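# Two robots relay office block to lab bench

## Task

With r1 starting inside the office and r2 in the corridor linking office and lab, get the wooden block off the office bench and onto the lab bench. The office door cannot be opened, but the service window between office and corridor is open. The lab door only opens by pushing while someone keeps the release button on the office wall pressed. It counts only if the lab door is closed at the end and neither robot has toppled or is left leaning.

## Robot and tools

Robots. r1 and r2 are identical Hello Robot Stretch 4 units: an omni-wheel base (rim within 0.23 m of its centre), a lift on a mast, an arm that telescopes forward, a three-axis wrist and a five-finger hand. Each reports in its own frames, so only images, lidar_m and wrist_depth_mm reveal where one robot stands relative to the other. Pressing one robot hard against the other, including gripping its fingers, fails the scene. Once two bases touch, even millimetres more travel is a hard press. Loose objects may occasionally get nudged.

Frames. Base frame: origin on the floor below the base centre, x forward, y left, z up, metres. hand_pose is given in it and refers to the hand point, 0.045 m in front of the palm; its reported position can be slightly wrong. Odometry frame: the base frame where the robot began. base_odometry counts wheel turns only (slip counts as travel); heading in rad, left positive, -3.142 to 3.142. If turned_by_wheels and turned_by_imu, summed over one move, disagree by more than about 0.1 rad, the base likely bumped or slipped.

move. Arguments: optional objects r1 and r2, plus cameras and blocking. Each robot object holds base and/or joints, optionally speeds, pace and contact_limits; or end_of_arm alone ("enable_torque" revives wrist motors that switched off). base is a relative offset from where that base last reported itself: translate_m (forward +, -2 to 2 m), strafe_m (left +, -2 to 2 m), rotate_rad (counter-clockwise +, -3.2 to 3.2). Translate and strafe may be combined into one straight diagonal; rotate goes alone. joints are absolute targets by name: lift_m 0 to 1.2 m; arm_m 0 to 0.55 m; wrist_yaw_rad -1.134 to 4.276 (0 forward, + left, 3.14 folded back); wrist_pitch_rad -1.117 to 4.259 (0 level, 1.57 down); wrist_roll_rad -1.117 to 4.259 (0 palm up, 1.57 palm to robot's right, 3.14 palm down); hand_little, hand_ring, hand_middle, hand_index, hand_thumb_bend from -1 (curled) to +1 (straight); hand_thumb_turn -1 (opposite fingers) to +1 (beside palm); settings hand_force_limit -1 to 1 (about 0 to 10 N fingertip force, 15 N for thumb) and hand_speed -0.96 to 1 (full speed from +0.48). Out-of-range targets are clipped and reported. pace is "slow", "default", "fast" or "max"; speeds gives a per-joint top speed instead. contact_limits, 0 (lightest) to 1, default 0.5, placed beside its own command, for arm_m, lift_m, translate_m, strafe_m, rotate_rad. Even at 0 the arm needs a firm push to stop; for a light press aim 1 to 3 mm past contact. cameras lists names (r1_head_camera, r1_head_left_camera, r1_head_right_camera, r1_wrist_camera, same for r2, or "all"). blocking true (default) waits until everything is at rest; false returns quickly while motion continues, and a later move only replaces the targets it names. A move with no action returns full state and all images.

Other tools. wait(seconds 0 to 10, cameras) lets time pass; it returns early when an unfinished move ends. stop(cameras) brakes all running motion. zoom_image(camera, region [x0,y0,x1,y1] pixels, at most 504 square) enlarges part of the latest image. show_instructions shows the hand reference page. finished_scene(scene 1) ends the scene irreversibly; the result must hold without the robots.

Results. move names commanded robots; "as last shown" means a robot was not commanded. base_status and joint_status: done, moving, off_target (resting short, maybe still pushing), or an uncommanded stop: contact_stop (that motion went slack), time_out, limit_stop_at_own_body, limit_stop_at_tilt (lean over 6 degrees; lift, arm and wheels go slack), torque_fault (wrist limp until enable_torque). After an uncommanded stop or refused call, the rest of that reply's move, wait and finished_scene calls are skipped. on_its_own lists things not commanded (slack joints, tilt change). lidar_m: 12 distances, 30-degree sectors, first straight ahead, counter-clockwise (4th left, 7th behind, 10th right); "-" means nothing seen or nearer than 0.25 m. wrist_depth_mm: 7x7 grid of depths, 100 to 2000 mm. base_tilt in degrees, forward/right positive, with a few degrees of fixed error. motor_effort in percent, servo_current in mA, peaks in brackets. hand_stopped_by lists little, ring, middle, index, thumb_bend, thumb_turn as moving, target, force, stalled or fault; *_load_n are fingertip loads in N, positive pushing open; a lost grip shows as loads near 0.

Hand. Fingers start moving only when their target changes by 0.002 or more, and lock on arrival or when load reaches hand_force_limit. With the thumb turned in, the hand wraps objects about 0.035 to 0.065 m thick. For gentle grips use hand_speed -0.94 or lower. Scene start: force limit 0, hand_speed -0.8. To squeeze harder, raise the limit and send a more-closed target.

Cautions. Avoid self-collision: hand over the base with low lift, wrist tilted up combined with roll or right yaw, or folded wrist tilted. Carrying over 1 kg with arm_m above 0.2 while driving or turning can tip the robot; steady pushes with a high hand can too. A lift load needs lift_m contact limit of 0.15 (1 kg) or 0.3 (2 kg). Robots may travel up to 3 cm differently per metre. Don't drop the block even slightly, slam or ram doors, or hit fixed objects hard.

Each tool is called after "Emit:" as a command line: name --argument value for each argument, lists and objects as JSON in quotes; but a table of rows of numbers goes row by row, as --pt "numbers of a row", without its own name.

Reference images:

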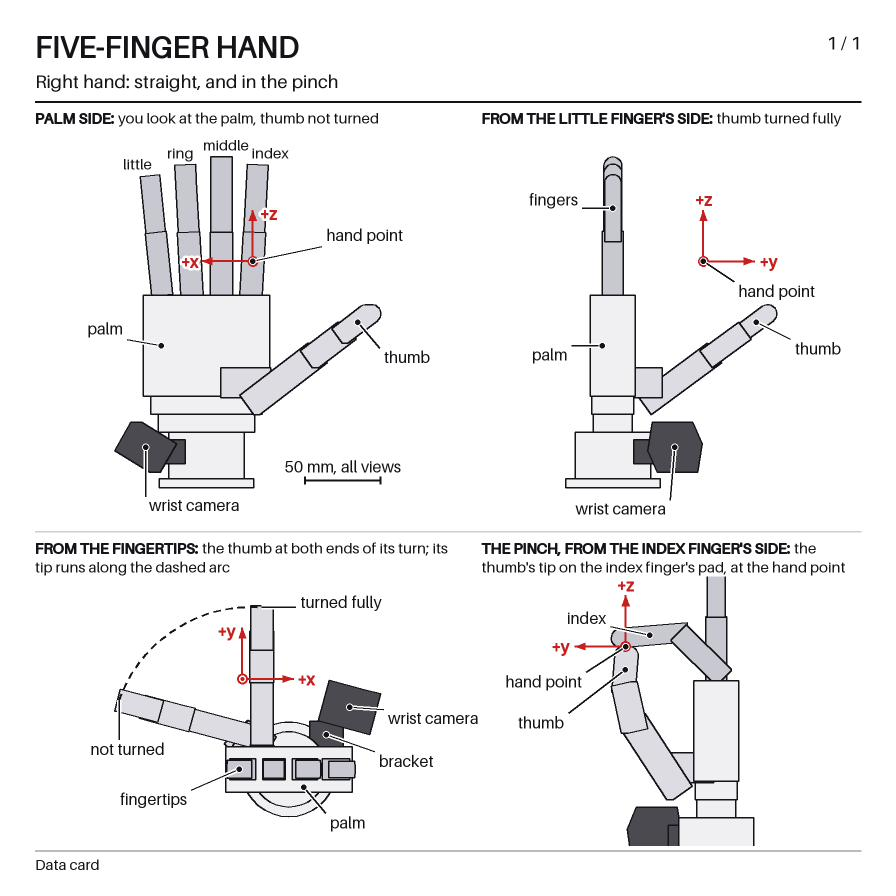

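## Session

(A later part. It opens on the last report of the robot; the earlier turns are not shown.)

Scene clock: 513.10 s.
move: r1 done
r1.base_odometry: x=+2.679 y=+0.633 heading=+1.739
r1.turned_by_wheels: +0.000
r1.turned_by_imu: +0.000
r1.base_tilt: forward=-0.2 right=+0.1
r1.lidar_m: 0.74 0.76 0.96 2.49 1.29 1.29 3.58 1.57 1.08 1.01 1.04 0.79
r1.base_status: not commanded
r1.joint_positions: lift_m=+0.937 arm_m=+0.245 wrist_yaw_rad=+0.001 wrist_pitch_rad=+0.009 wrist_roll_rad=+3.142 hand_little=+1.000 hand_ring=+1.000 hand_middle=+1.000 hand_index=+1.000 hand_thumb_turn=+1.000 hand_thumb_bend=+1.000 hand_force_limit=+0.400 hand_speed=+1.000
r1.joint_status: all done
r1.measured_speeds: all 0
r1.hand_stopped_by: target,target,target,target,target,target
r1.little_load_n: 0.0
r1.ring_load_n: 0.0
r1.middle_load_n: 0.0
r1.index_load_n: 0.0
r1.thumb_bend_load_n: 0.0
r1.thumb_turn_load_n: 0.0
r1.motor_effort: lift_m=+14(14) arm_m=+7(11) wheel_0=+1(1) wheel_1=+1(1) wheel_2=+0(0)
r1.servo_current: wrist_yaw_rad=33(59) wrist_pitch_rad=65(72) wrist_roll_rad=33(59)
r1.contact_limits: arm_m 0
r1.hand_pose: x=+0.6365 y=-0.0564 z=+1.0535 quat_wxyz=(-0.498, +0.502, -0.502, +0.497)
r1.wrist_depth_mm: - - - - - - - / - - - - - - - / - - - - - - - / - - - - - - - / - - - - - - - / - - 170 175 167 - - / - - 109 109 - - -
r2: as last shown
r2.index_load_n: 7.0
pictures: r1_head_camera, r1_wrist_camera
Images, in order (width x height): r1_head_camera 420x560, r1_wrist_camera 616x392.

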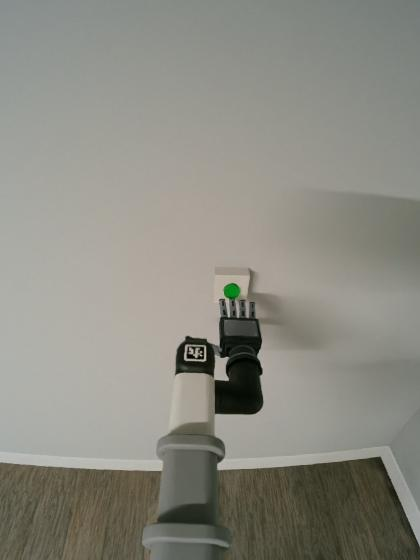

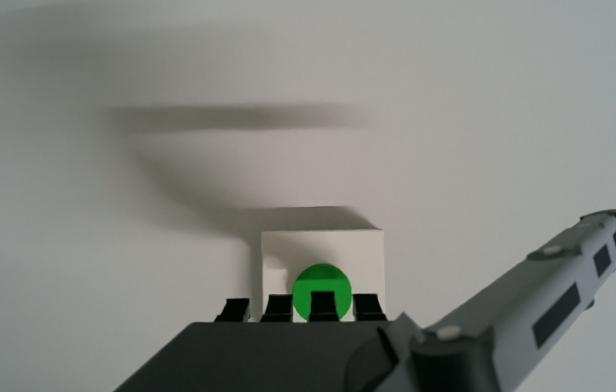

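Emit:
move --r1 '{"joints": {"arm_m": 0.26}, "speeds": {"arm_m": 0.02}, "contact_limits": {"arm_m": 0.0}}' --cameras '["r1_wrist_camera", "r1_head_camera"]'

Emit:
zoom_image --camera "r1_head_camera" --region '[190, 240, 290, 350]'

Scene clock: 517.90 s.
move: r1 done
r1.base_odometry: x=+2.679 y=+0.633 heading=+1.739
r1.turned_by_wheels: +0.000
r1.turned_by_imu: +0.000
r1.base_tilt: forward=-0.3 right=+0.1
r1.lidar_m: 0.73 0.76 0.96 2.50 1.31 1.31 3.56 1.53 1.09 1.02 1.06 0.81
r1.base_status: not commanded
r1.joint_positions: lift_m=+0.937 arm_m=+0.260 wrist_yaw_rad=+0.001 wrist_pitch_rad=+0.009 wrist_roll_rad=+3.142 hand_little=+1.000 hand_ring=+1.000 hand_middle=+1.000 hand_index=+1.000 hand_thumb_turn=+1.000 hand_thumb_bend=+1.000 hand_force_limit=+0.400 hand_speed=+1.000
r1.joint_status: all done
r1.measured_speeds: all 0
r1.hand_stopped_by: target,target,target,target,target,target
r1.little_load_n: 0.0
r1.ring_load_n: 0.0
r1.middle_load_n: 0.0
r1.index_load_n: 0.0
r1.thumb_bend_load_n: 0.0
r1.thumb_turn_load_n: -0.5
r1.motor_effort: lift_m=+14(14) arm_m=+7(11) wheel_0=+0(1) wheel_1=+0(1) wheel_2=+0(0)
r1.servo_current: wrist_yaw_rad=26(59) wrist_pitch_rad=59(65) wrist_roll_rad=52(65)
r1.contact_limits: arm_m 0
r1.hand_pose: x=+0.6515 y=-0.0564 z=+1.0535 quat_wxyz=(-0.498, +0.502, -0.502, +0.497)
r1.wrist_depth_mm: - - - - - - - / - - - - - - - / - - - - - - - / - - - - - - - / - - - - - - - / - - 170 175 167 - - / - - 109 109 - - -
r2: as last shown
r2.index_load_n: 6.5
r2.thumb_bend_load_n: 31.0
pictures: r1_head_camera, r1_wrist_camera
Images, in order (width x height): r1_head_camera 420x560, r1_wrist_camera 616x392.

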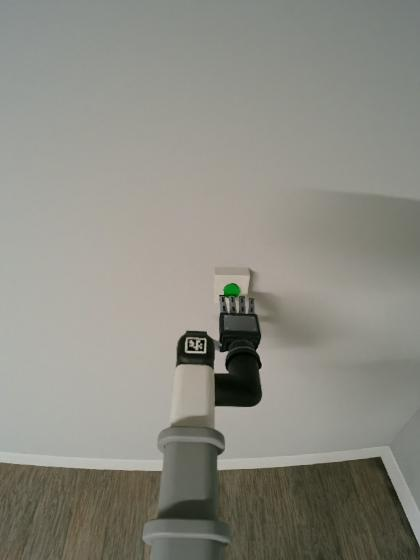

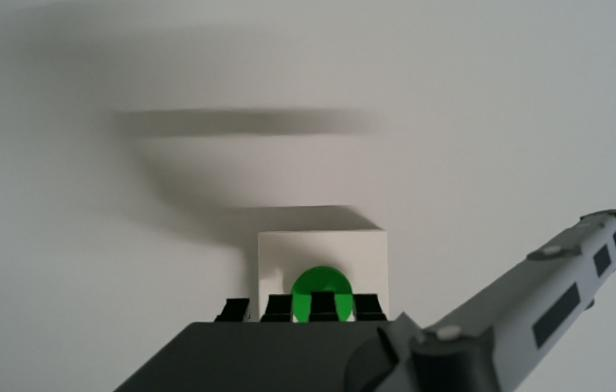

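Scaled by 4.582 from the camera's image (finer frame: 1200x1600).

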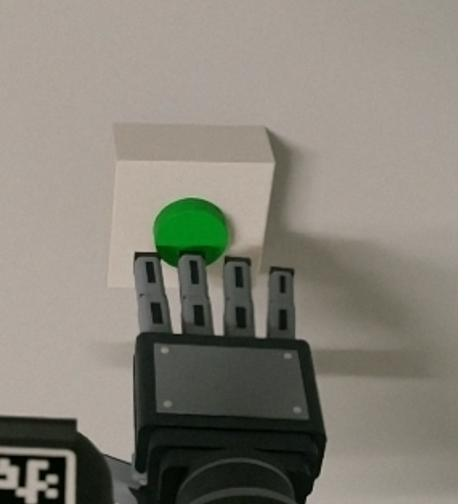

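Emit:
move --r1 '{"joints": {"arm_m": 0.275}, "speeds": {"arm_m": 0.02}, "contact_limits": {"arm_m": 0.0}}' --cameras '["r1_wrist_camera", "r1_head_camera"]'

Emit:
zoom_image --camera "r1_head_camera" --region '[190, 240, 290, 350]'

Scene clock: 522.30 s.
move: r1 done
r1.base_odometry: x=+2.679 y=+0.633 heading=+1.739
r1.turned_by_wheels: +0.000
r1.turned_by_imu: +0.000
r1.base_tilt: forward=-0.4 right=+0.2
r1.lidar_m: 0.73 0.78 0.98 2.53 1.29 1.30 3.56 1.52 1.09 1.01 1.06 0.81
r1.base_status: not commanded
r1.joint_positions: lift_m=+0.937 arm_m=+0.274 wrist_yaw_rad=+0.001 wrist_pitch_rad=+0.009 wrist_roll_rad=+3.142 hand_little=+1.000 hand_ring=+1.000 hand_middle=+1.000 hand_index=+1.000 hand_thumb_turn=+1.000 hand_thumb_bend=+1.000 hand_force_limit=+0.400 hand_speed=+1.000
r1.joint_status: all done
r1.measured_speeds: all 0
r1.hand_stopped_by: target,target,target,target,target,target
r1.little_load_n: 0.0
r1.ring_load_n: 0.0
r1.middle_load_n: 0.0
r1.index_load_n: 0.0
r1.thumb_bend_load_n: 0.0
r1.thumb_turn_load_n: -0.5
r1.motor_effort: lift_m=+14(14) arm_m=+10(15) wheel_0=+2(2) wheel_1=+1(1) wheel_2=-1(1)
r1.servo_current: wrist_yaw_rad=46(59) wrist_pitch_rad=65(72) wrist_roll_rad=39(59)
r1.contact_limits: arm_m 0
r1.hand_pose: x=+0.6662 y=-0.0564 z=+1.0535 quat_wxyz=(-0.498, +0.502, -0.502, +0.497)
r1.wrist_depth_mm: - - - - - - - / - - - - - - - / - - - - - - - / - - - - - - - / - - - - - - - / - - 170 176 167 - - / - - 109 108 - - -
r2: as last shown
r2.index_load_n: 7.0
r2.thumb_bend_load_n: 30.5
pictures: r1_head_camera, r1_wrist_camera
Images, in order (width x height): r1_head_camera 420x560, r1_wrist_camera 616x392.

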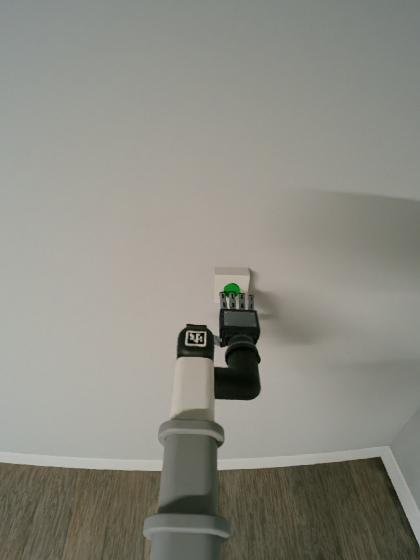

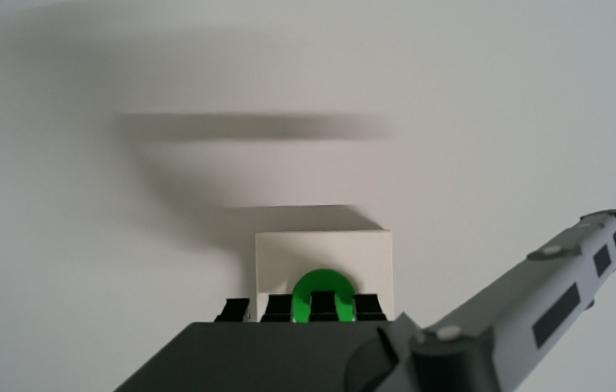

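Scaled by 4.582 from the camera's image (finer frame: 1200x1600).

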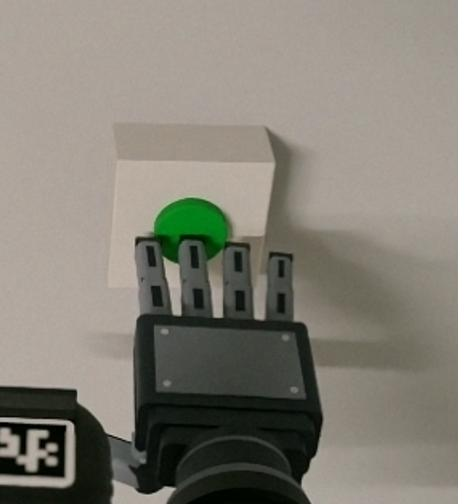

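Emit:
move --r1 '{"joints": {"arm_m": 0.28}, "speeds": {"arm_m": 0.02}, "contact_limits": {"arm_m": 0.1}}' --cameras '["r1_wrist_camera", "r1_head_camera", "r2_head_camera"]'

Emit:
zoom_image --camera "r1_head_camera" --region '[190, 240, 290, 350]'

Scene clock: 526.13 s.
move: r1 contact_stop
r1.base_odometry: x=+2.679 y=+0.633 heading=+1.739
r1.turned_by_wheels: +0.000
r1.turned_by_imu: +0.000
r1.base_tilt: forward=-0.3 right=+0.1
r1.lidar_m: 0.74 0.79 0.98 2.50 1.26 1.29 3.57 1.57 1.11 1.04 1.06 0.81
r1.base_status: not commanded
r1.joint_positions: lift_m=+0.937 arm_m=+0.276 wrist_yaw_rad=-0.001 wrist_pitch_rad=+0.009 wrist_roll_rad=+3.142 hand_little=+1.000 hand_ring=+1.000 hand_middle=+1.000 hand_index=+1.000 hand_thumb_turn=+1.000 hand_thumb_bend=+1.000 hand_force_limit=+0.400 hand_speed=+1.000
r1.joint_status: arm_m contact_stop (moved +0.001 of +0.006)
r1.measured_speeds: all 0
r1.hand_stopped_by: target,target,target,target,target,target
r1.little_load_n: 0.0
r1.ring_load_n: 0.0
r1.middle_load_n: -0.5
r1.index_load_n: 0.0
r1.thumb_bend_load_n: 0.0
r1.thumb_turn_load_n: 0.0
r1.on_its_own: arm_m is slack since a contact_stop (your +0.280 is given up)
r1.motor_effort: lift_m=+14(14) arm_m=+0(17) wheel_0=+4(4) wheel_1=+4(4) wheel_2=-6(6)
r1.servo_current: wrist_yaw_rad=39(52) wrist_pitch_rad=52(72) wrist_roll_rad=46(46)
r1.contact_limits: arm_m 0.1
r1.hand_pose: x=+0.6673 y=-0.0569 z=+1.0535 quat_wxyz=(-0.497, +0.502, -0.503, +0.498)
r1.wrist_depth_mm: - - - - - - - / - - - - - - - / - - - - - - - / - - - - - - - / - - - - - - - / - - 170 175 167 - - / - - 109 108 - - -
r2: as last shown
r2.index_load_n: 6.5
r2.thumb_bend_load_n: 31.0
pictures: r1_head_camera, r1_wrist_camera, r2_head_camera
Images, in order (width x height): r1_head_camera 420x560, r1_wrist_camera 616x392, r2_head_camera 420x560.

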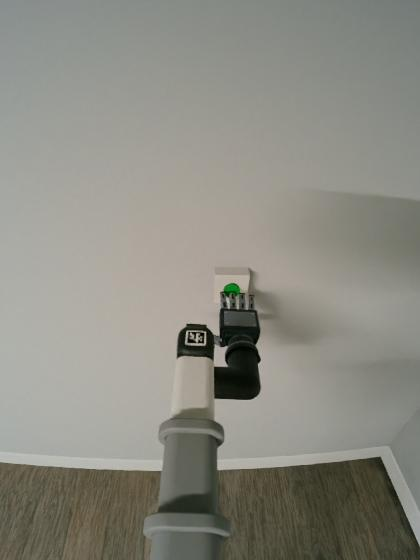

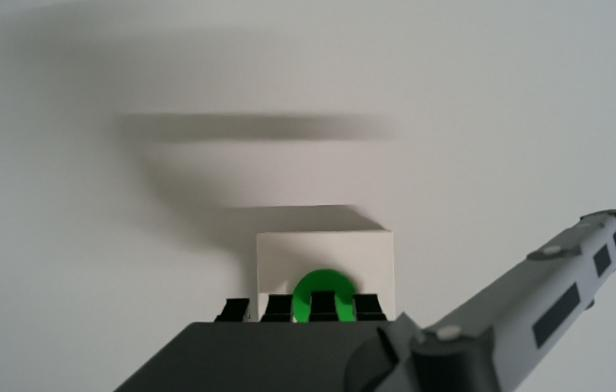

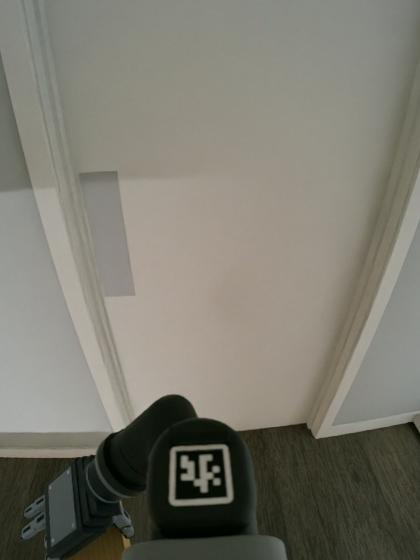

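Scaled by 4.582 from the camera's image (finer frame: 1200x1600).

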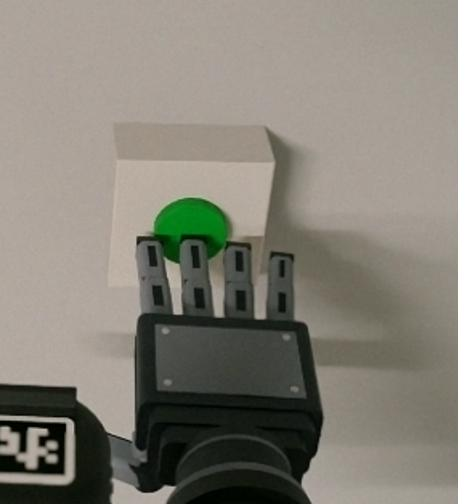

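Emit:
move --r1 '{"joints": {"arm_m": 0.277}, "speeds": {"arm_m": 0.02}, "contact_limits": {"arm_m": 0.2}}' --cameras '["r1_head_camera"]'

Emit:
zoom_image --camera "r1_head_camera" --region '[200, 250, 270, 320]'

Scene clock: 532.37 s.
move: r1 done
r1.base_odometry: x=+2.679 y=+0.633 heading=+1.739
r1.turned_by_wheels: +0.000
r1.turned_by_imu: +0.000
r1.base_tilt: forward=-0.4 right=+0.1
r1.lidar_m: 0.75 0.77 0.96 2.51 1.30 1.31 3.57 1.53 1.09 1.02 1.08 0.80
r1.base_status: not commanded
r1.joint_positions: lift_m=+0.937 arm_m=+0.276 wrist_yaw_rad=-0.002 wrist_pitch_rad=+0.009 wrist_roll_rad=+3.142 hand_little=+1.000 hand_ring=+1.000 hand_middle=+1.000 hand_index=+1.000 hand_thumb_turn=+1.000 hand_thumb_bend=+1.000 hand_force_limit=+0.400 hand_speed=+1.000
r1.joint_status: all done
r1.measured_speeds: all 0
r1.hand_stopped_by: target,target,target,target,target,target
r1.little_load_n: 0.0
r1.ring_load_n: 0.0
r1.middle_load_n: -0.5
r1.index_load_n: -0.5
r1.thumb_bend_load_n: 0.0
r1.thumb_turn_load_n: 0.0
r1.motor_effort: lift_m=+14(14) arm_m=+14(15) wheel_0=+4(5) wheel_1=+4(4) wheel_2=-6(6)
r1.servo_current: wrist_yaw_rad=33(52) wrist_pitch_rad=52(72) wrist_roll_rad=39(46)
r1.contact_limits: arm_m 0.2
r1.hand_pose: x=+0.6677 y=-0.0569 z=+1.0535 quat_wxyz=(-0.497, +0.502, -0.503, +0.498)
r1.wrist_depth_mm: - - - - - - - / - - - - - - - / - - - - - - - / - - - - - - - / - - - - - - - / - - 170 175 167 - - / - - 109 108 - - -
r2: as last shown
r2.index_load_n: 7.0
Images, in order (width x height): r1_head_camera 420x560.

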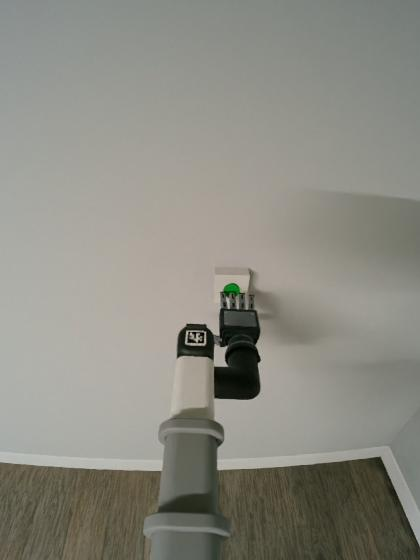

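Scaled by 7.200 from the camera's image (finer frame: 1200x1600).

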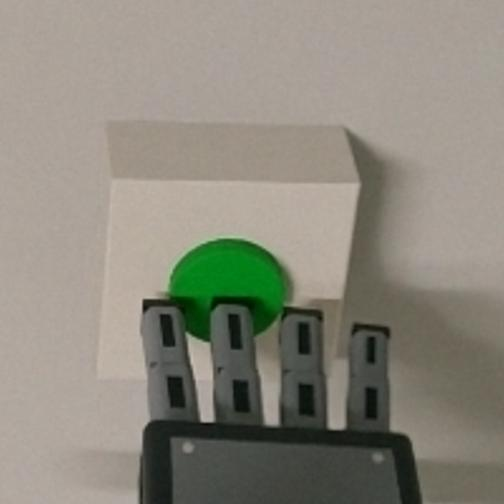

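Emit:
move --r2 '{"base": {"translate_m": 0.5}, "contact_limits": {"translate_m": 0.2}}' --cameras '["r2_head_camera", "r2_head_left_camera", "r2_head_right_camera"]'

Scene clock: 537.47 s.
move: r2 done
r1: as last shown
r1.contact_limits: arm_m 0.2
r2.base_odometry: x=-0.302 y=+0.572 heading=+1.012
r2.turned_by_wheels: +0.000
r2.turned_by_imu: +0.002
r2.base_tilt: forward=+0.0 right=-1.4
r2.lidar_m: 0.39 0.43 0.45 1.15 1.64 1.28 1.31 1.36 1.28 1.21 0.62 0.43
r2.base_status: done
r2.joint_positions: lift_m=+1.100 arm_m=+0.002 wrist_yaw_rad=+1.898 wrist_pitch_rad=+0.705 wrist_roll_rad=+3.139 hand_little=+1.000 hand_ring=+1.000 hand_middle=+0.405 hand_index=+0.404 hand_thumb_turn=-1.000 hand_thumb_bend=+0.756 hand_force_limit=+0.400 hand_speed=-0.920
r2.joint_status: not commanded
r2.measured_speeds: all 0
r2.hand_stopped_by: target,target,force,force,force,target
r2.little_load_n: 0.0
r2.ring_load_n: 0.0
r2.middle_load_n: 7.0
r2.index_load_n: 7.0
r2.thumb_bend_load_n: 30.5
r2.thumb_turn_load_n: 1.5
r2.motor_effort: lift_m=+26(26) arm_m=-6(7) wheel_0=+1(6) wheel_1=+0(5) wheel_2=+2(10)
r2.servo_current: wrist_yaw_rad=46(59) wrist_pitch_rad=46(85) wrist_roll_rad=26(59)
r2.contact_limits: translate_m 0.2
r2.hand_pose: x=+0.1848 y=+0.1410 z=+1.0885 quat_wxyz=(-0.414, +0.895, +0.149, -0.068)
r2.wrist_depth_mm: 334 413 512 1160 1160 1182 1205 / 340 137 128 121 132 128 1397 / 309 126 117 118 119 118 1618 / 289 310 139 139 136 135 - / 278 - 172 170 - - - / 256 121 134 125 - - - / 237 - - - - - -
Images, in order (width x height): r2_head_camera 420x560, r2_head_left_camera 420x672, r2_head_right_camera 420x672.

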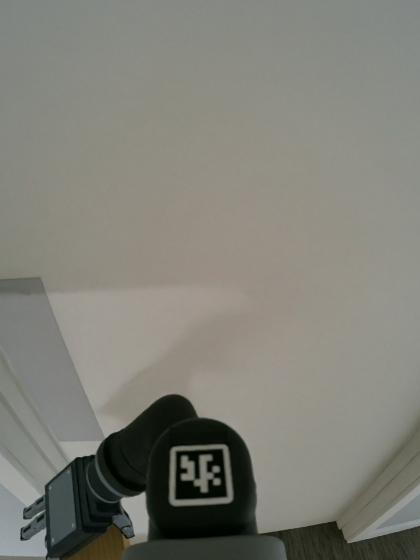

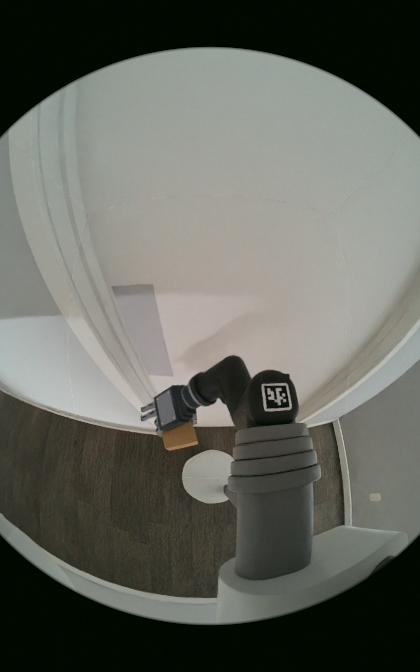

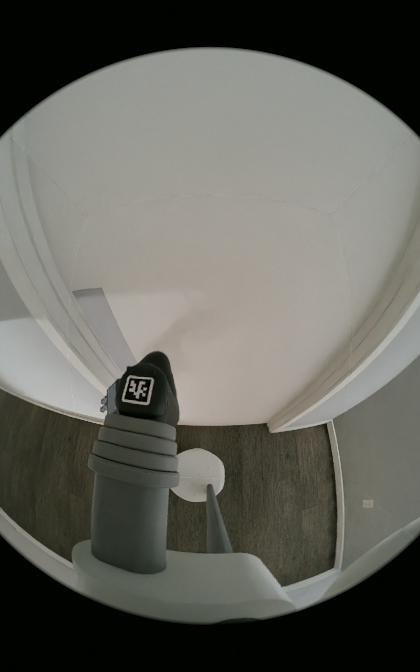

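Emit:
move --r2 '{"base": {"translate_m": 0.16}, "pace": "slow", "contact_limits": {"translate_m": 0.3}}' --cameras '["r2_head_camera", "r2_head_left_camera"]'

Scene clock: 542.50 s.
move: r2 done
r1: as last shown
r1.index_load_n: 0.0
r1.contact_limits: arm_m 0.2
r2.base_odometry: x=-0.217 y=+0.707 heading=+1.012
r2.turned_by_wheels: +0.000
r2.turned_by_imu: +0.000
r2.base_tilt: forward=-0.1 right=-1.4
r2.lidar_m: 0.27 0.28 0.34 0.61 1.88 1.42 1.46 1.54 1.28 0.80 0.38 0.26
r2.base_status: done
r2.joint_positions: lift_m=+1.100 arm_m=+0.002 wrist_yaw_rad=+1.900 wrist_pitch_rad=+0.704 wrist_roll_rad=+3.142 hand_little=+1.000 hand_ring=+1.000 hand_middle=+0.405 hand_index=+0.404 hand_thumb_turn=-1.000 hand_thumb_bend=+0.756 hand_force_limit=+0.400 hand_speed=-0.920
r2.joint_status: not commanded
r2.measured_speeds: all 0
r2.hand_stopped_by: target,target,force,force,force,target
r2.little_load_n: 0.0
r2.ring_load_n: 0.0
r2.middle_load_n: 7.0
r2.index_load_n: 7.0
r2.thumb_bend_load_n: 30.5
r2.thumb_turn_load_n: 1.5
r2.motor_effort: lift_m=+26(26) arm_m=-4(7) wheel_0=+2(7) wheel_1=+1(6) wheel_2=-2(9)
r2.servo_current: wrist_yaw_rad=46(59) wrist_pitch_rad=59(78) wrist_roll_rad=39(65)
r2.contact_limits: translate_m 0.3
r2.hand_pose: x=+0.1842 y=+0.1412 z=+1.0886 quat_wxyz=(-0.414, +0.895, +0.148, -0.069)
r2.wrist_depth_mm: 109 168 148 627 1160 1182 1205 / 117 152 128 122 132 129 1397 / 126 150 117 118 119 118 1661 / 131 202 139 138 136 135 1863 / 145 237 171 170 - - - / 138 133 134 125 - - - / 147 - - - - - -
Images, in order (width x height): r2_head_camera 420x560, r2_head_left_camera 420x672.

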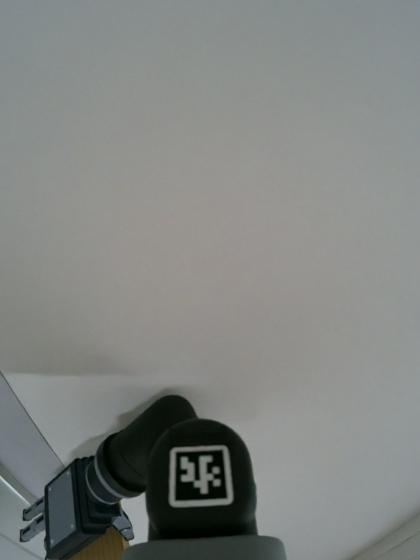

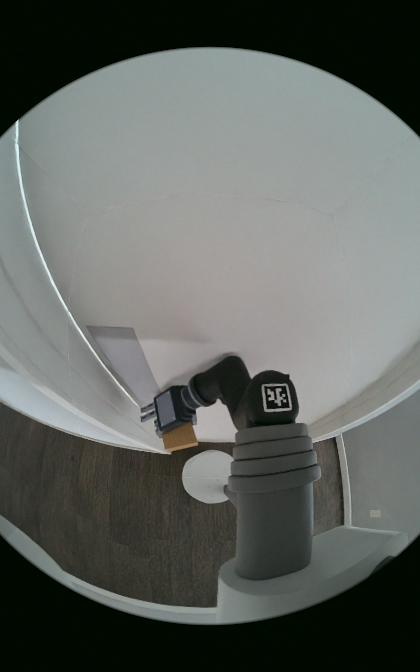

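Emit:
move --r2 '{"base": {"translate_m": 0.2}, "pace": "slow", "contact_limits": {"translate_m": 0.3}}' --cameras '["r2_head_camera", "r2_head_left_camera", "r2_head_right_camera"]'

Scene clock: 549.00 s.
move: r2 done
r1: as last shown
r1.thumb_turn_load_n: -0.5
r1.contact_limits: arm_m 0.2
r2.base_odometry: x=-0.111 y=+0.877 heading=+1.012
r2.turned_by_wheels: +0.000
r2.turned_by_imu: +0.000
r2.base_tilt: forward=+0.0 right=-1.4
r2.lidar_m: 0.25 0.30 0.34 0.30 2.47 1.61 1.66 1.73 1.29 0.49 0.29 0.25
r2.base_status: done
r2.joint_positions: lift_m=+1.100 arm_m=+0.002 wrist_yaw_rad=+1.900 wrist_pitch_rad=+0.704 wrist_roll_rad=+3.142 hand_little=+1.000 hand_ring=+1.000 hand_middle=+0.405 hand_index=+0.404 hand_thumb_turn=-1.000 hand_thumb_bend=+0.756 hand_force_limit=+0.400 hand_speed=-0.920
r2.joint_status: not commanded
r2.measured_speeds: all 0
r2.hand_stopped_by: target,target,force,force,force,target
r2.little_load_n: 0.0
r2.ring_load_n: 0.0
r2.middle_load_n: 7.0
r2.index_load_n: 7.0
r2.thumb_bend_load_n: 30.5
r2.thumb_turn_load_n: 1.5
r2.motor_effort: lift_m=+26(26) arm_m=-4(4) wheel_0=+4(7) wheel_1=+1(6) wheel_2=-3(9)
r2.servo_current: wrist_yaw_rad=46(59) wrist_pitch_rad=65(85) wrist_roll_rad=33(59)
r2.contact_limits: translate_m 0.3
r2.hand_pose: x=+0.1842 y=+0.1412 z=+1.0886 quat_wxyz=(-0.414, +0.895, +0.148, -0.069)
r2.wrist_depth_mm: 198 1205 1160 699 809 1182 1182 / 234 1397 128 122 132 129 1366 / 1661 1537 117 118 119 118 1576 / 1863 1921 140 138 136 135 1921 / - - 171 166 - - - / - - 134 125 - - - / - - - - - - -
Images, in order (width x height): r2_head_camera 420x560, r2_head_left_camera 420x672, r2_head_right_camera 420x672.

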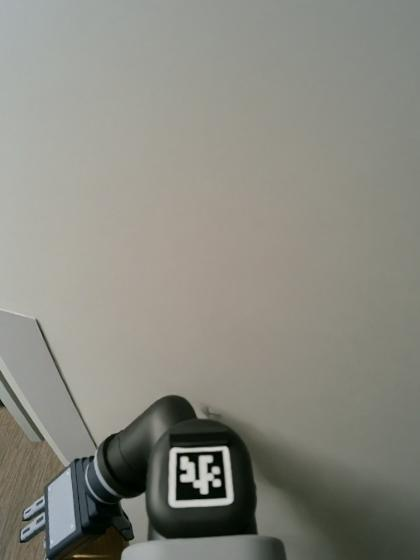

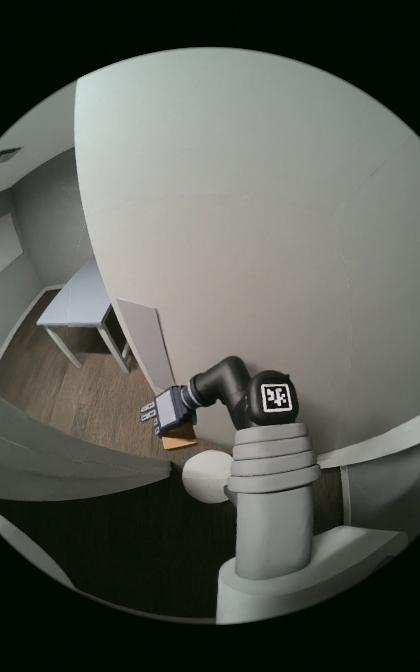

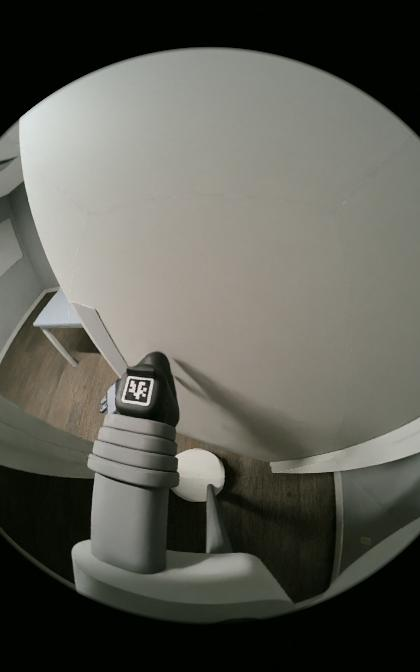

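Emit:
move --r2 '{"base": {"translate_m": 0.2, "strafe_m": -0.04}, "pace": "slow", "contact_limits": {"translate_m": 0.3, "strafe_m": 0.3}}' --cameras '["r2_head_camera", "r2_head_left_camera", "r2_head_right_camera"]'

r2: "contact_limits": translate_m and strafe_m are given together and make one move, which takes one limit: state it under one of them only
Scene clock: 553.60 s.
r1.base_odometry: x=+2.679 y=+0.633 heading=+1.739
r1.turned_by_wheels: +0.000
r1.turned_by_imu: +0.000
r1.base_tilt: forward=-0.5 right=+0.0
r1.lidar_m: 0.75 0.78 0.95 2.50 1.30 1.32 3.57 1.55 1.10 1.02 1.05 0.78
r1.base_status: not commanded
r1.joint_positions: lift_m=+0.937 arm_m=+0.276 wrist_yaw_rad=-0.002 wrist_pitch_rad=+0.009 wrist_roll_rad=+3.142 hand_little=+1.000 hand_ring=+1.000 hand_middle=+1.000 hand_index=+1.000 hand_thumb_turn=+1.000 hand_thumb_bend=+1.000 hand_force_limit=+0.400 hand_speed=+1.000
r1.joint_status: not commanded
r1.measured_speeds: all 0
r1.hand_stopped_by: target,target,target,target,target,target
r1.little_load_n: 0.0
r1.ring_load_n: 0.0
r1.middle_load_n: -0.5
r1.index_load_n: 0.0
r1.thumb_bend_load_n: 0.0
r1.thumb_turn_load_n: -0.5
r1.motor_effort: lift_m=+14(14) arm_m=+14(14) wheel_0=+4(5) wheel_1=+3(4) wheel_2=-6(6)
r1.servo_current: wrist_yaw_rad=33(59) wrist_pitch_rad=59(78) wrist_roll_rad=46(65)
r1.contact_limits: arm_m 0.2
r1.hand_pose: x=+0.6677 y=-0.0569 z=+1.0535 quat_wxyz=(-0.497, +0.502, -0.503, +0.498)
r1.wrist_depth_mm: - - - - - - - / - - - - - - - / - - - - - - - / - - - - - - - / - - - - - - - / - - 170 175 167 - - / - - 109 108 - - -
r2.base_odometry: x=-0.111 y=+0.877 heading=+1.012
r2.turned_by_wheels: +0.000
r2.turned_by_imu: +0.000
r2.base_tilt: forward=-0.1 right=-1.4
r2.lidar_m: 0.25 0.30 0.34 0.28 2.49 1.58 1.67 1.73 1.26 0.49 0.27 0.25
r2.base_status: done
r2.joint_positions: lift_m=+1.100 arm_m=+0.002 wrist_yaw_rad=+1.900 wrist_pitch_rad=+0.704 wrist_roll_rad=+3.142 hand_little=+1.000 hand_ring=+1.000 hand_middle=+0.405 hand_index=+0.404 hand_thumb_turn=-1.000 hand_thumb_bend=+0.756 hand_force_limit=+0.400 hand_speed=-0.920
r2.joint_status: not commanded
r2.measured_speeds: all 0
r2.hand_stopped_by: target,target,force,force,force,target
r2.little_load_n: 0.0
r2.ring_load_n: 0.0
r2.middle_load_n: 7.0
r2.index_load_n: 7.0
r2.thumb_bend_load_n: 30.5
r2.thumb_turn_load_n: 1.5
r2.motor_effort: lift_m=+26(26) arm_m=-4(4) wheel_0=+4(7) wheel_1=+1(6) wheel_2=-3(9)
r2.servo_current: wrist_yaw_rad=46(59) wrist_pitch_rad=33(85) wrist_roll_rad=39(59)
r2.contact_limits: translate_m 0.3
r2.hand_pose: x=+0.1842 y=+0.1412 z=+1.0886 quat_wxyz=(-0.414, +0.895, +0.148, -0.069)
r2.wrist_depth_mm: 198 1205 1160 699 798 1182 1205 / 233 1366 129 122 131 128 1366 / 1618 1537 118 118 119 118 1618 / 1808 1921 140 138 136 135 1921 / - - 172 167 - - - / - - 134 125 - - - / - - - - - - -
pictures: none

Emit:
move --r2 '{"base": {"translate_m": 0.2, "strafe_m": -0.04}, "pace": "slow", "contact_limits": {"translate_m": 0.3}}' --cameras '["r2_head_camera", "r2_head_left_camera", "r2_head_right_camera"]'

Scene clock: 558.87 s.
move: r2 done
r1.base_odometry: x=+2.679 y=+0.633 heading=+1.739
r1.turned_by_wheels: +0.000
r1.turned_by_imu: +0.000
r1.base_tilt: forward=-0.3 right=+0.0
r1.lidar_m: 0.74 0.78 0.96 2.53 1.30 1.30 3.59 1.57 1.07 0.98 1.05 0.80
r1.base_status: not commanded
r1.joint_positions: lift_m=+0.937 arm_m=+0.276 wrist_yaw_rad=-0.002 wrist_pitch_rad=+0.009 wrist_roll_rad=+3.142 hand_little=+1.000 hand_ring=+1.000 hand_middle=+1.000 hand_index=+1.000 hand_thumb_turn=+1.000 hand_thumb_bend=+1.000 hand_force_limit=+0.400 hand_speed=+1.000
r1.joint_status: not commanded
r1.measured_speeds: all 0
r1.hand_stopped_by: target,target,target,target,target,target
r1.little_load_n: 0.0
r1.ring_load_n: 0.0
r1.middle_load_n: 0.0
r1.index_load_n: 0.0
r1.thumb_bend_load_n: 0.0
r1.thumb_turn_load_n: -0.5
r1.motor_effort: lift_m=+14(14) arm_m=+14(14) wheel_0=+4(5) wheel_1=+3(4) wheel_2=-6(6)
r1.servo_current: wrist_yaw_rad=26(59) wrist_pitch_rad=59(78) wrist_roll_rad=26(65)
r1.contact_limits: arm_m 0.2
r1.hand_pose: x=+0.6677 y=-0.0569 z=+1.0535 quat_wxyz=(-0.497, +0.502, -0.503, +0.498)
r1.wrist_depth_mm: - - - - - - - / - - - - - - - / - - - - - - - / - - - - - - - / - - - - - - - / - - 170 175 167 - - / - - 109 108 - - -
r2.base_odometry: x=+0.028 y=+1.025 heading=+1.012
r2.turned_by_wheels: +0.000
r2.turned_by_imu: +0.000
r2.base_tilt: forward=-0.1 right=-1.4
r2.lidar_m: 0.25 0.33 1.06 0.37 0.36 1.82 1.86 1.75 0.56 0.26 0.25 -
r2.base_status: done
r2.joint_positions: lift_m=+1.100 arm_m=+0.002 wrist_yaw_rad=+1.900 wrist_pitch_rad=+0.704 wrist_roll_rad=+3.142 hand_little=+1.000 hand_ring=+1.000 hand_middle=+0.405 hand_index=+0.404 hand_thumb_turn=-1.000 hand_thumb_bend=+0.756 hand_force_limit=+0.400 hand_speed=-0.920
r2.joint_status: not commanded
r2.measured_speeds: all 0
r2.hand_stopped_by: target,target,force,force,force,target
r2.little_load_n: 0.0
r2.ring_load_n: 0.0
r2.middle_load_n: 7.0
r2.index_load_n: 7.0
r2.thumb_bend_load_n: 30.5
r2.thumb_turn_load_n: 1.5
r2.motor_effort: lift_m=+26(26) arm_m=-4(4) wheel_0=+3(8) wheel_1=+0(5) wheel_2=-2(9)
r2.servo_current: wrist_yaw_rad=39(59) wrist_pitch_rad=52(78) wrist_roll_rad=39(65)
r2.contact_limits: translate_m 0.3
r2.hand_pose: x=+0.1842 y=+0.1412 z=+1.0886 quat_wxyz=(-0.414, +0.895, +0.148, -0.069)
r2.wrist_depth_mm: 1229 1229 1138 1182 917 1182 1205 / 1397 1336 129 122 132 129 1397 / 1618 1537 117 118 119 118 1618 / 1921 1863 139 138 136 135 1921 / - - 172 170 - 473 - / - - 134 125 - - - / - - - - - - 418
Images, in order (width x height): r2_head_camera 420x560, r2_head_left_camera 420x672, r2_head_right_camera 420x672.

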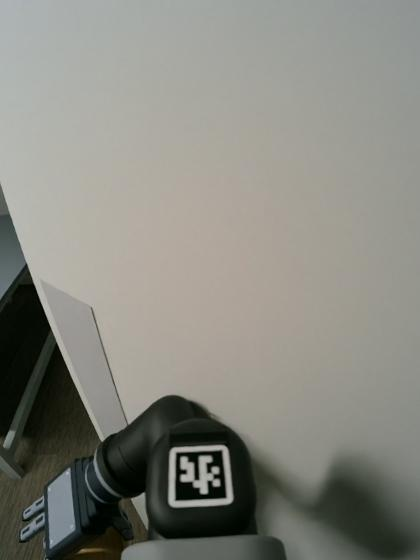

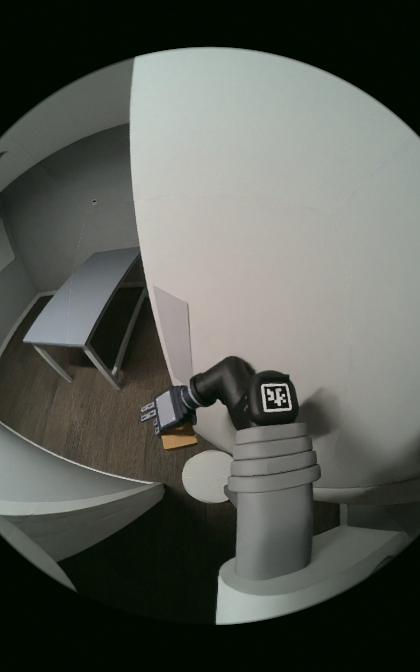

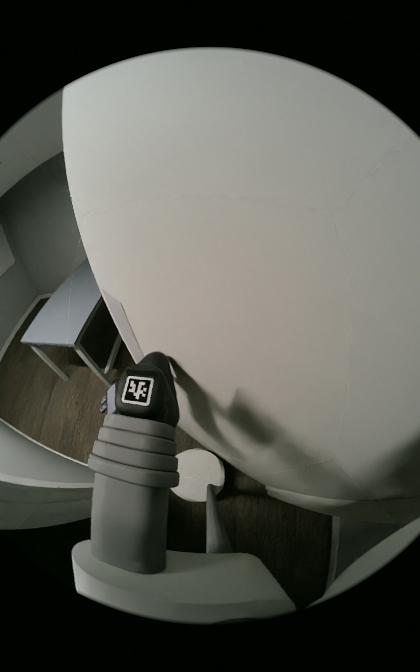

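Emit:
move --r2 '{"base": {"translate_m": 0.25}, "pace": "slow", "contact_limits": {"translate_m": 0.3}}' --cameras '["r2_head_camera", "r2_head_left_camera", "r2_head_right_camera"]'

Scene clock: 564.77 s.
move: r2 done
r1: as last shown
r1.middle_load_n: -0.5
r1.thumb_turn_load_n: 0.0
r1.contact_limits: arm_m 0.2
r2.base_odometry: x=+0.161 y=+1.237 heading=+1.012
r2.turned_by_wheels: +0.000
r2.turned_by_imu: +0.000
r2.base_tilt: forward=+0.0 right=-1.4
r2.lidar_m: 0.27 1.21 0.91 1.50 0.48 0.50 2.14 1.73 0.35 0.25 - 0.25
r2.base_status: done
r2.joint_positions: lift_m=+1.100 arm_m=+0.002 wrist_yaw_rad=+1.901 wrist_pitch_rad=+0.704 wrist_roll_rad=+3.142 hand_little=+1.000 hand_ring=+1.000 hand_middle=+0.405 hand_index=+0.404 hand_thumb_turn=-1.000 hand_thumb_bend=+0.756 hand_force_limit=+0.400 hand_speed=-0.920
r2.joint_status: not commanded
r2.measured_speeds: all 0
r2.hand_stopped_by: target,target,force,force,force,target
r2.little_load_n: 0.0
r2.ring_load_n: 0.0
r2.middle_load_n: 7.0
r2.index_load_n: 7.0
r2.thumb_bend_load_n: 31.0
r2.thumb_turn_load_n: 1.5
r2.motor_effort: lift_m=+26(26) arm_m=-4(4) wheel_0=+3(9) wheel_1=+0(5) wheel_2=-4(9)
r2.servo_current: wrist_yaw_rad=33(59) wrist_pitch_rad=52(85) wrist_roll_rad=33(59)
r2.contact_limits: translate_m 0.3
r2.hand_pose: x=+0.1841 y=+0.1412 z=+1.0886 quat_wxyz=(-0.414, +0.895, +0.149, -0.069)
r2.wrist_depth_mm: 1229 1229 1160 1160 1160 1138 1182 / 1464 1336 128 122 132 129 1366 / 1618 1576 118 118 119 118 1618 / 1921 1863 139 138 135 135 683 / - - 172 170 - - 621 / - 1060 134 125 - - 574 / - - - - - - -
Images, in order (width x height): r2_head_camera 420x560, r2_head_left_camera 420x672, r2_head_right_camera 420x672.

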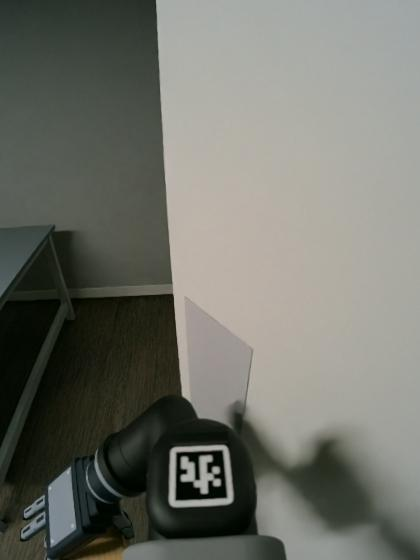

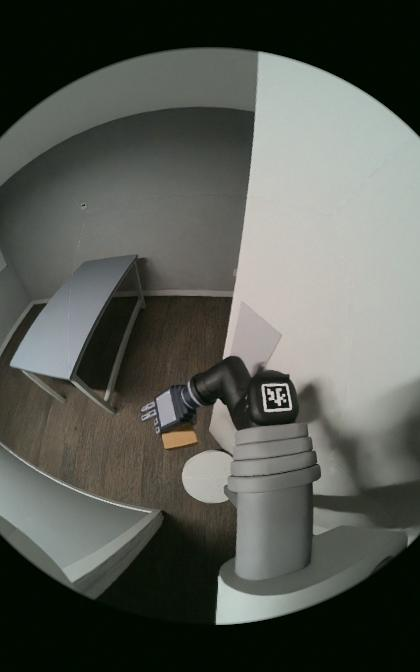

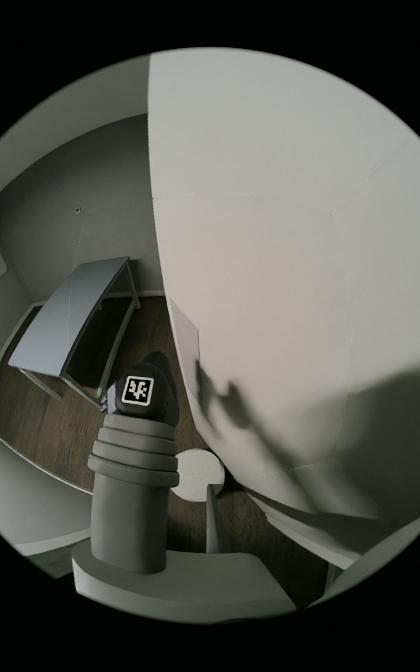

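Emit:
move --r2 '{"base": {"translate_m": 0.1, "strafe_m": 0.3}, "pace": "slow", "contact_limits": {"translate_m": 0.3}}' --cameras '["r2_head_camera", "r2_head_left_camera", "r2_head_right_camera"]'

Scene clock: 574.23 s.
move: r2 done
r1: as last shown
r1.contact_limits: arm_m 0.2
r2.base_odometry: x=-0.040 y=+1.481 heading=+1.012
r2.turned_by_wheels: +0.000
r2.turned_by_imu: +0.000
r2.base_tilt: forward=+0.0 right=-1.4
r2.lidar_m: 2.06 0.82 0.62 1.17 0.64 0.45 0.42 2.15 0.45 0.25 0.25 2.02
r2.base_status: done
r2.joint_positions: lift_m=+1.100 arm_m=+0.002 wrist_yaw_rad=+1.901 wrist_pitch_rad=+0.704 wrist_roll_rad=+3.142 hand_little=+1.000 hand_ring=+1.000 hand_middle=+0.405 hand_index=+0.404 hand_thumb_turn=-1.000 hand_thumb_bend=+0.756 hand_force_limit=+0.400 hand_speed=-0.920
r2.joint_status: not commanded
r2.measured_speeds: all 0
r2.hand_stopped_by: target,target,force,force,force,target
r2.little_load_n: 0.0
r2.ring_load_n: 0.0
r2.middle_load_n: 7.0
r2.index_load_n: 7.0
r2.thumb_bend_load_n: 31.0
r2.thumb_turn_load_n: 1.5
r2.motor_effort: lift_m=+26(26) arm_m=-4(4) wheel_0=+0(5) wheel_1=+0(5) wheel_2=-3(6)
r2.servo_current: wrist_yaw_rad=52(59) wrist_pitch_rad=52(91) wrist_roll_rad=33(52)
r2.contact_limits: translate_m 0.3
r2.hand_pose: x=+0.1841 y=+0.1412 z=+1.0886 quat_wxyz=(-0.414, +0.895, +0.149, -0.069)
r2.wrist_depth_mm: 1255 1229 1025 1160 1160 1138 - / 1397 1397 129 122 132 128 - / - 122 118 118 119 118 - / - - 140 138 136 135 - / - - 172 170 - - - / - - 134 125 - - - / - - - - - - -
Images, in order (width x height): r2_head_camera 420x560, r2_head_left_camera 420x672, r2_head_right_camera 420x672.

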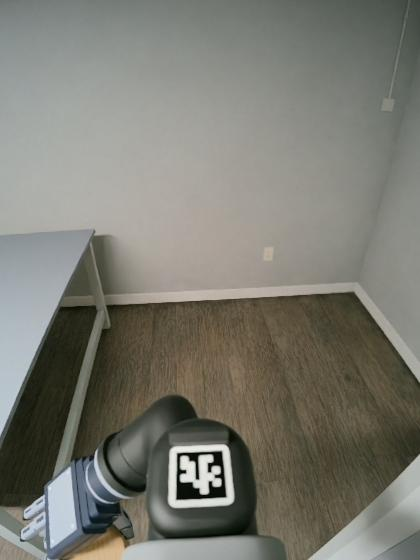

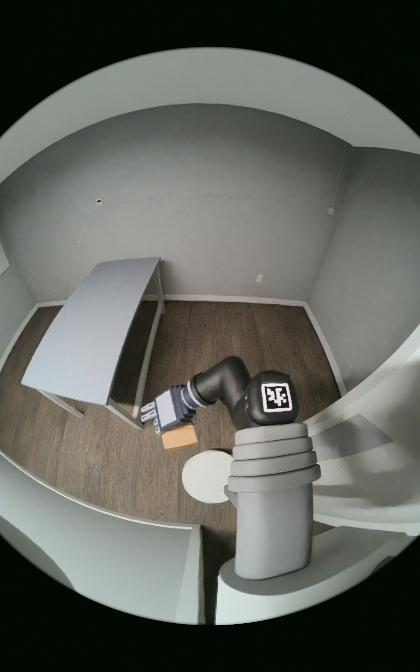

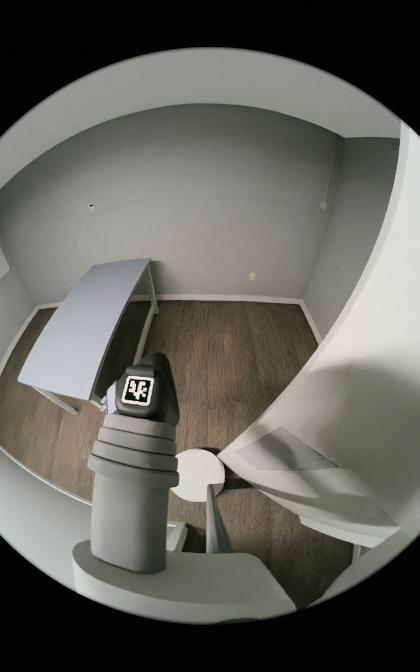

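Emit:
move --r2 '{"base": {"translate_m": 0.6}, "contact_limits": {"translate_m": 0.3}}' --cameras '["r2_head_camera", "r2_head_left_camera", "r2_head_right_camera"]'

Scene clock: 583.90 s.
move: r2 done
r1: as last shown
r1.contact_limits: arm_m 0.2
r2.base_odometry: x=+0.278 y=+1.989 heading=+1.011
r2.turned_by_wheels: +0.000
r2.turned_by_imu: +0.001
r2.base_tilt: forward=+0.0 right=-1.4
r2.lidar_m: 1.44 0.82 0.58 0.52 0.54 1.11 0.95 1.04 1.41 1.41 1.49 1.54
r2.base_status: done
r2.joint_positions: lift_m=+1.100 arm_m=+0.002 wrist_yaw_rad=+1.901 wrist_pitch_rad=+0.704 wrist_roll_rad=+3.142 hand_little=+1.000 hand_ring=+1.000 hand_middle=+0.405 hand_index=+0.404 hand_thumb_turn=-1.000 hand_thumb_bend=+0.756 hand_force_limit=+0.400 hand_speed=-0.920
r2.joint_status: not commanded
r2.measured_speeds: all 0
r2.hand_stopped_by: target,target,force,force,force,target
r2.little_load_n: 0.0
r2.ring_load_n: 0.0
r2.middle_load_n: 7.0
r2.index_load_n: 6.5
r2.thumb_bend_load_n: 30.5
r2.thumb_turn_load_n: 1.5
r2.motor_effort: lift_m=+26(26) arm_m=-4(4) wheel_0=-1(8) wheel_1=-1(5) wheel_2=+1(14)
r2.servo_current: wrist_yaw_rad=52(59) wrist_pitch_rad=33(78) wrist_roll_rad=39(59)
r2.contact_limits: translate_m 0.3
r2.hand_pose: x=+0.1841 y=+0.1412 z=+1.0886 quat_wxyz=(-0.414, +0.895, +0.149, -0.069)
r2.wrist_depth_mm: 1255 1229 1060 1160 1160 1182 1182 / 1397 1366 128 122 132 129 1397 / 1537 126 117 118 119 118 - / - - 139 138 136 135 - / - - 165 167 - - - / - 133 125 125 - - - / - - - - - - -
Images, in order (width x height): r2_head_camera 420x560, r2_head_left_camera 420x672, r2_head_right_camera 420x672.

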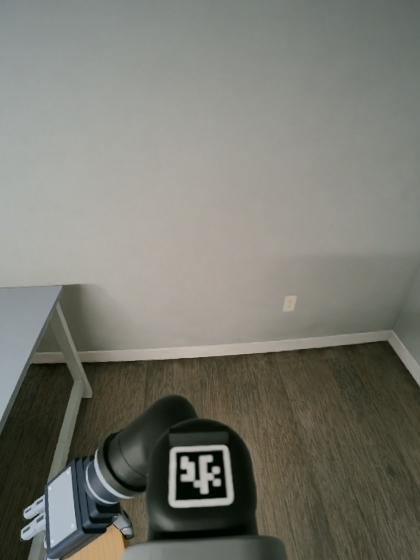

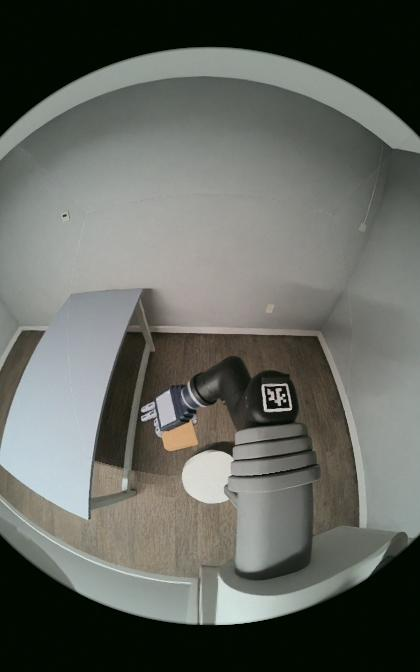

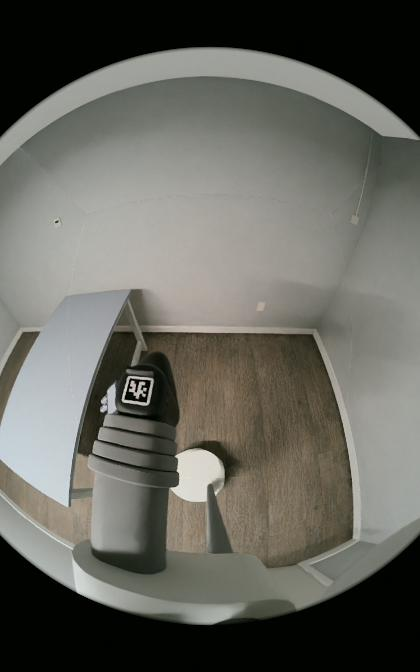

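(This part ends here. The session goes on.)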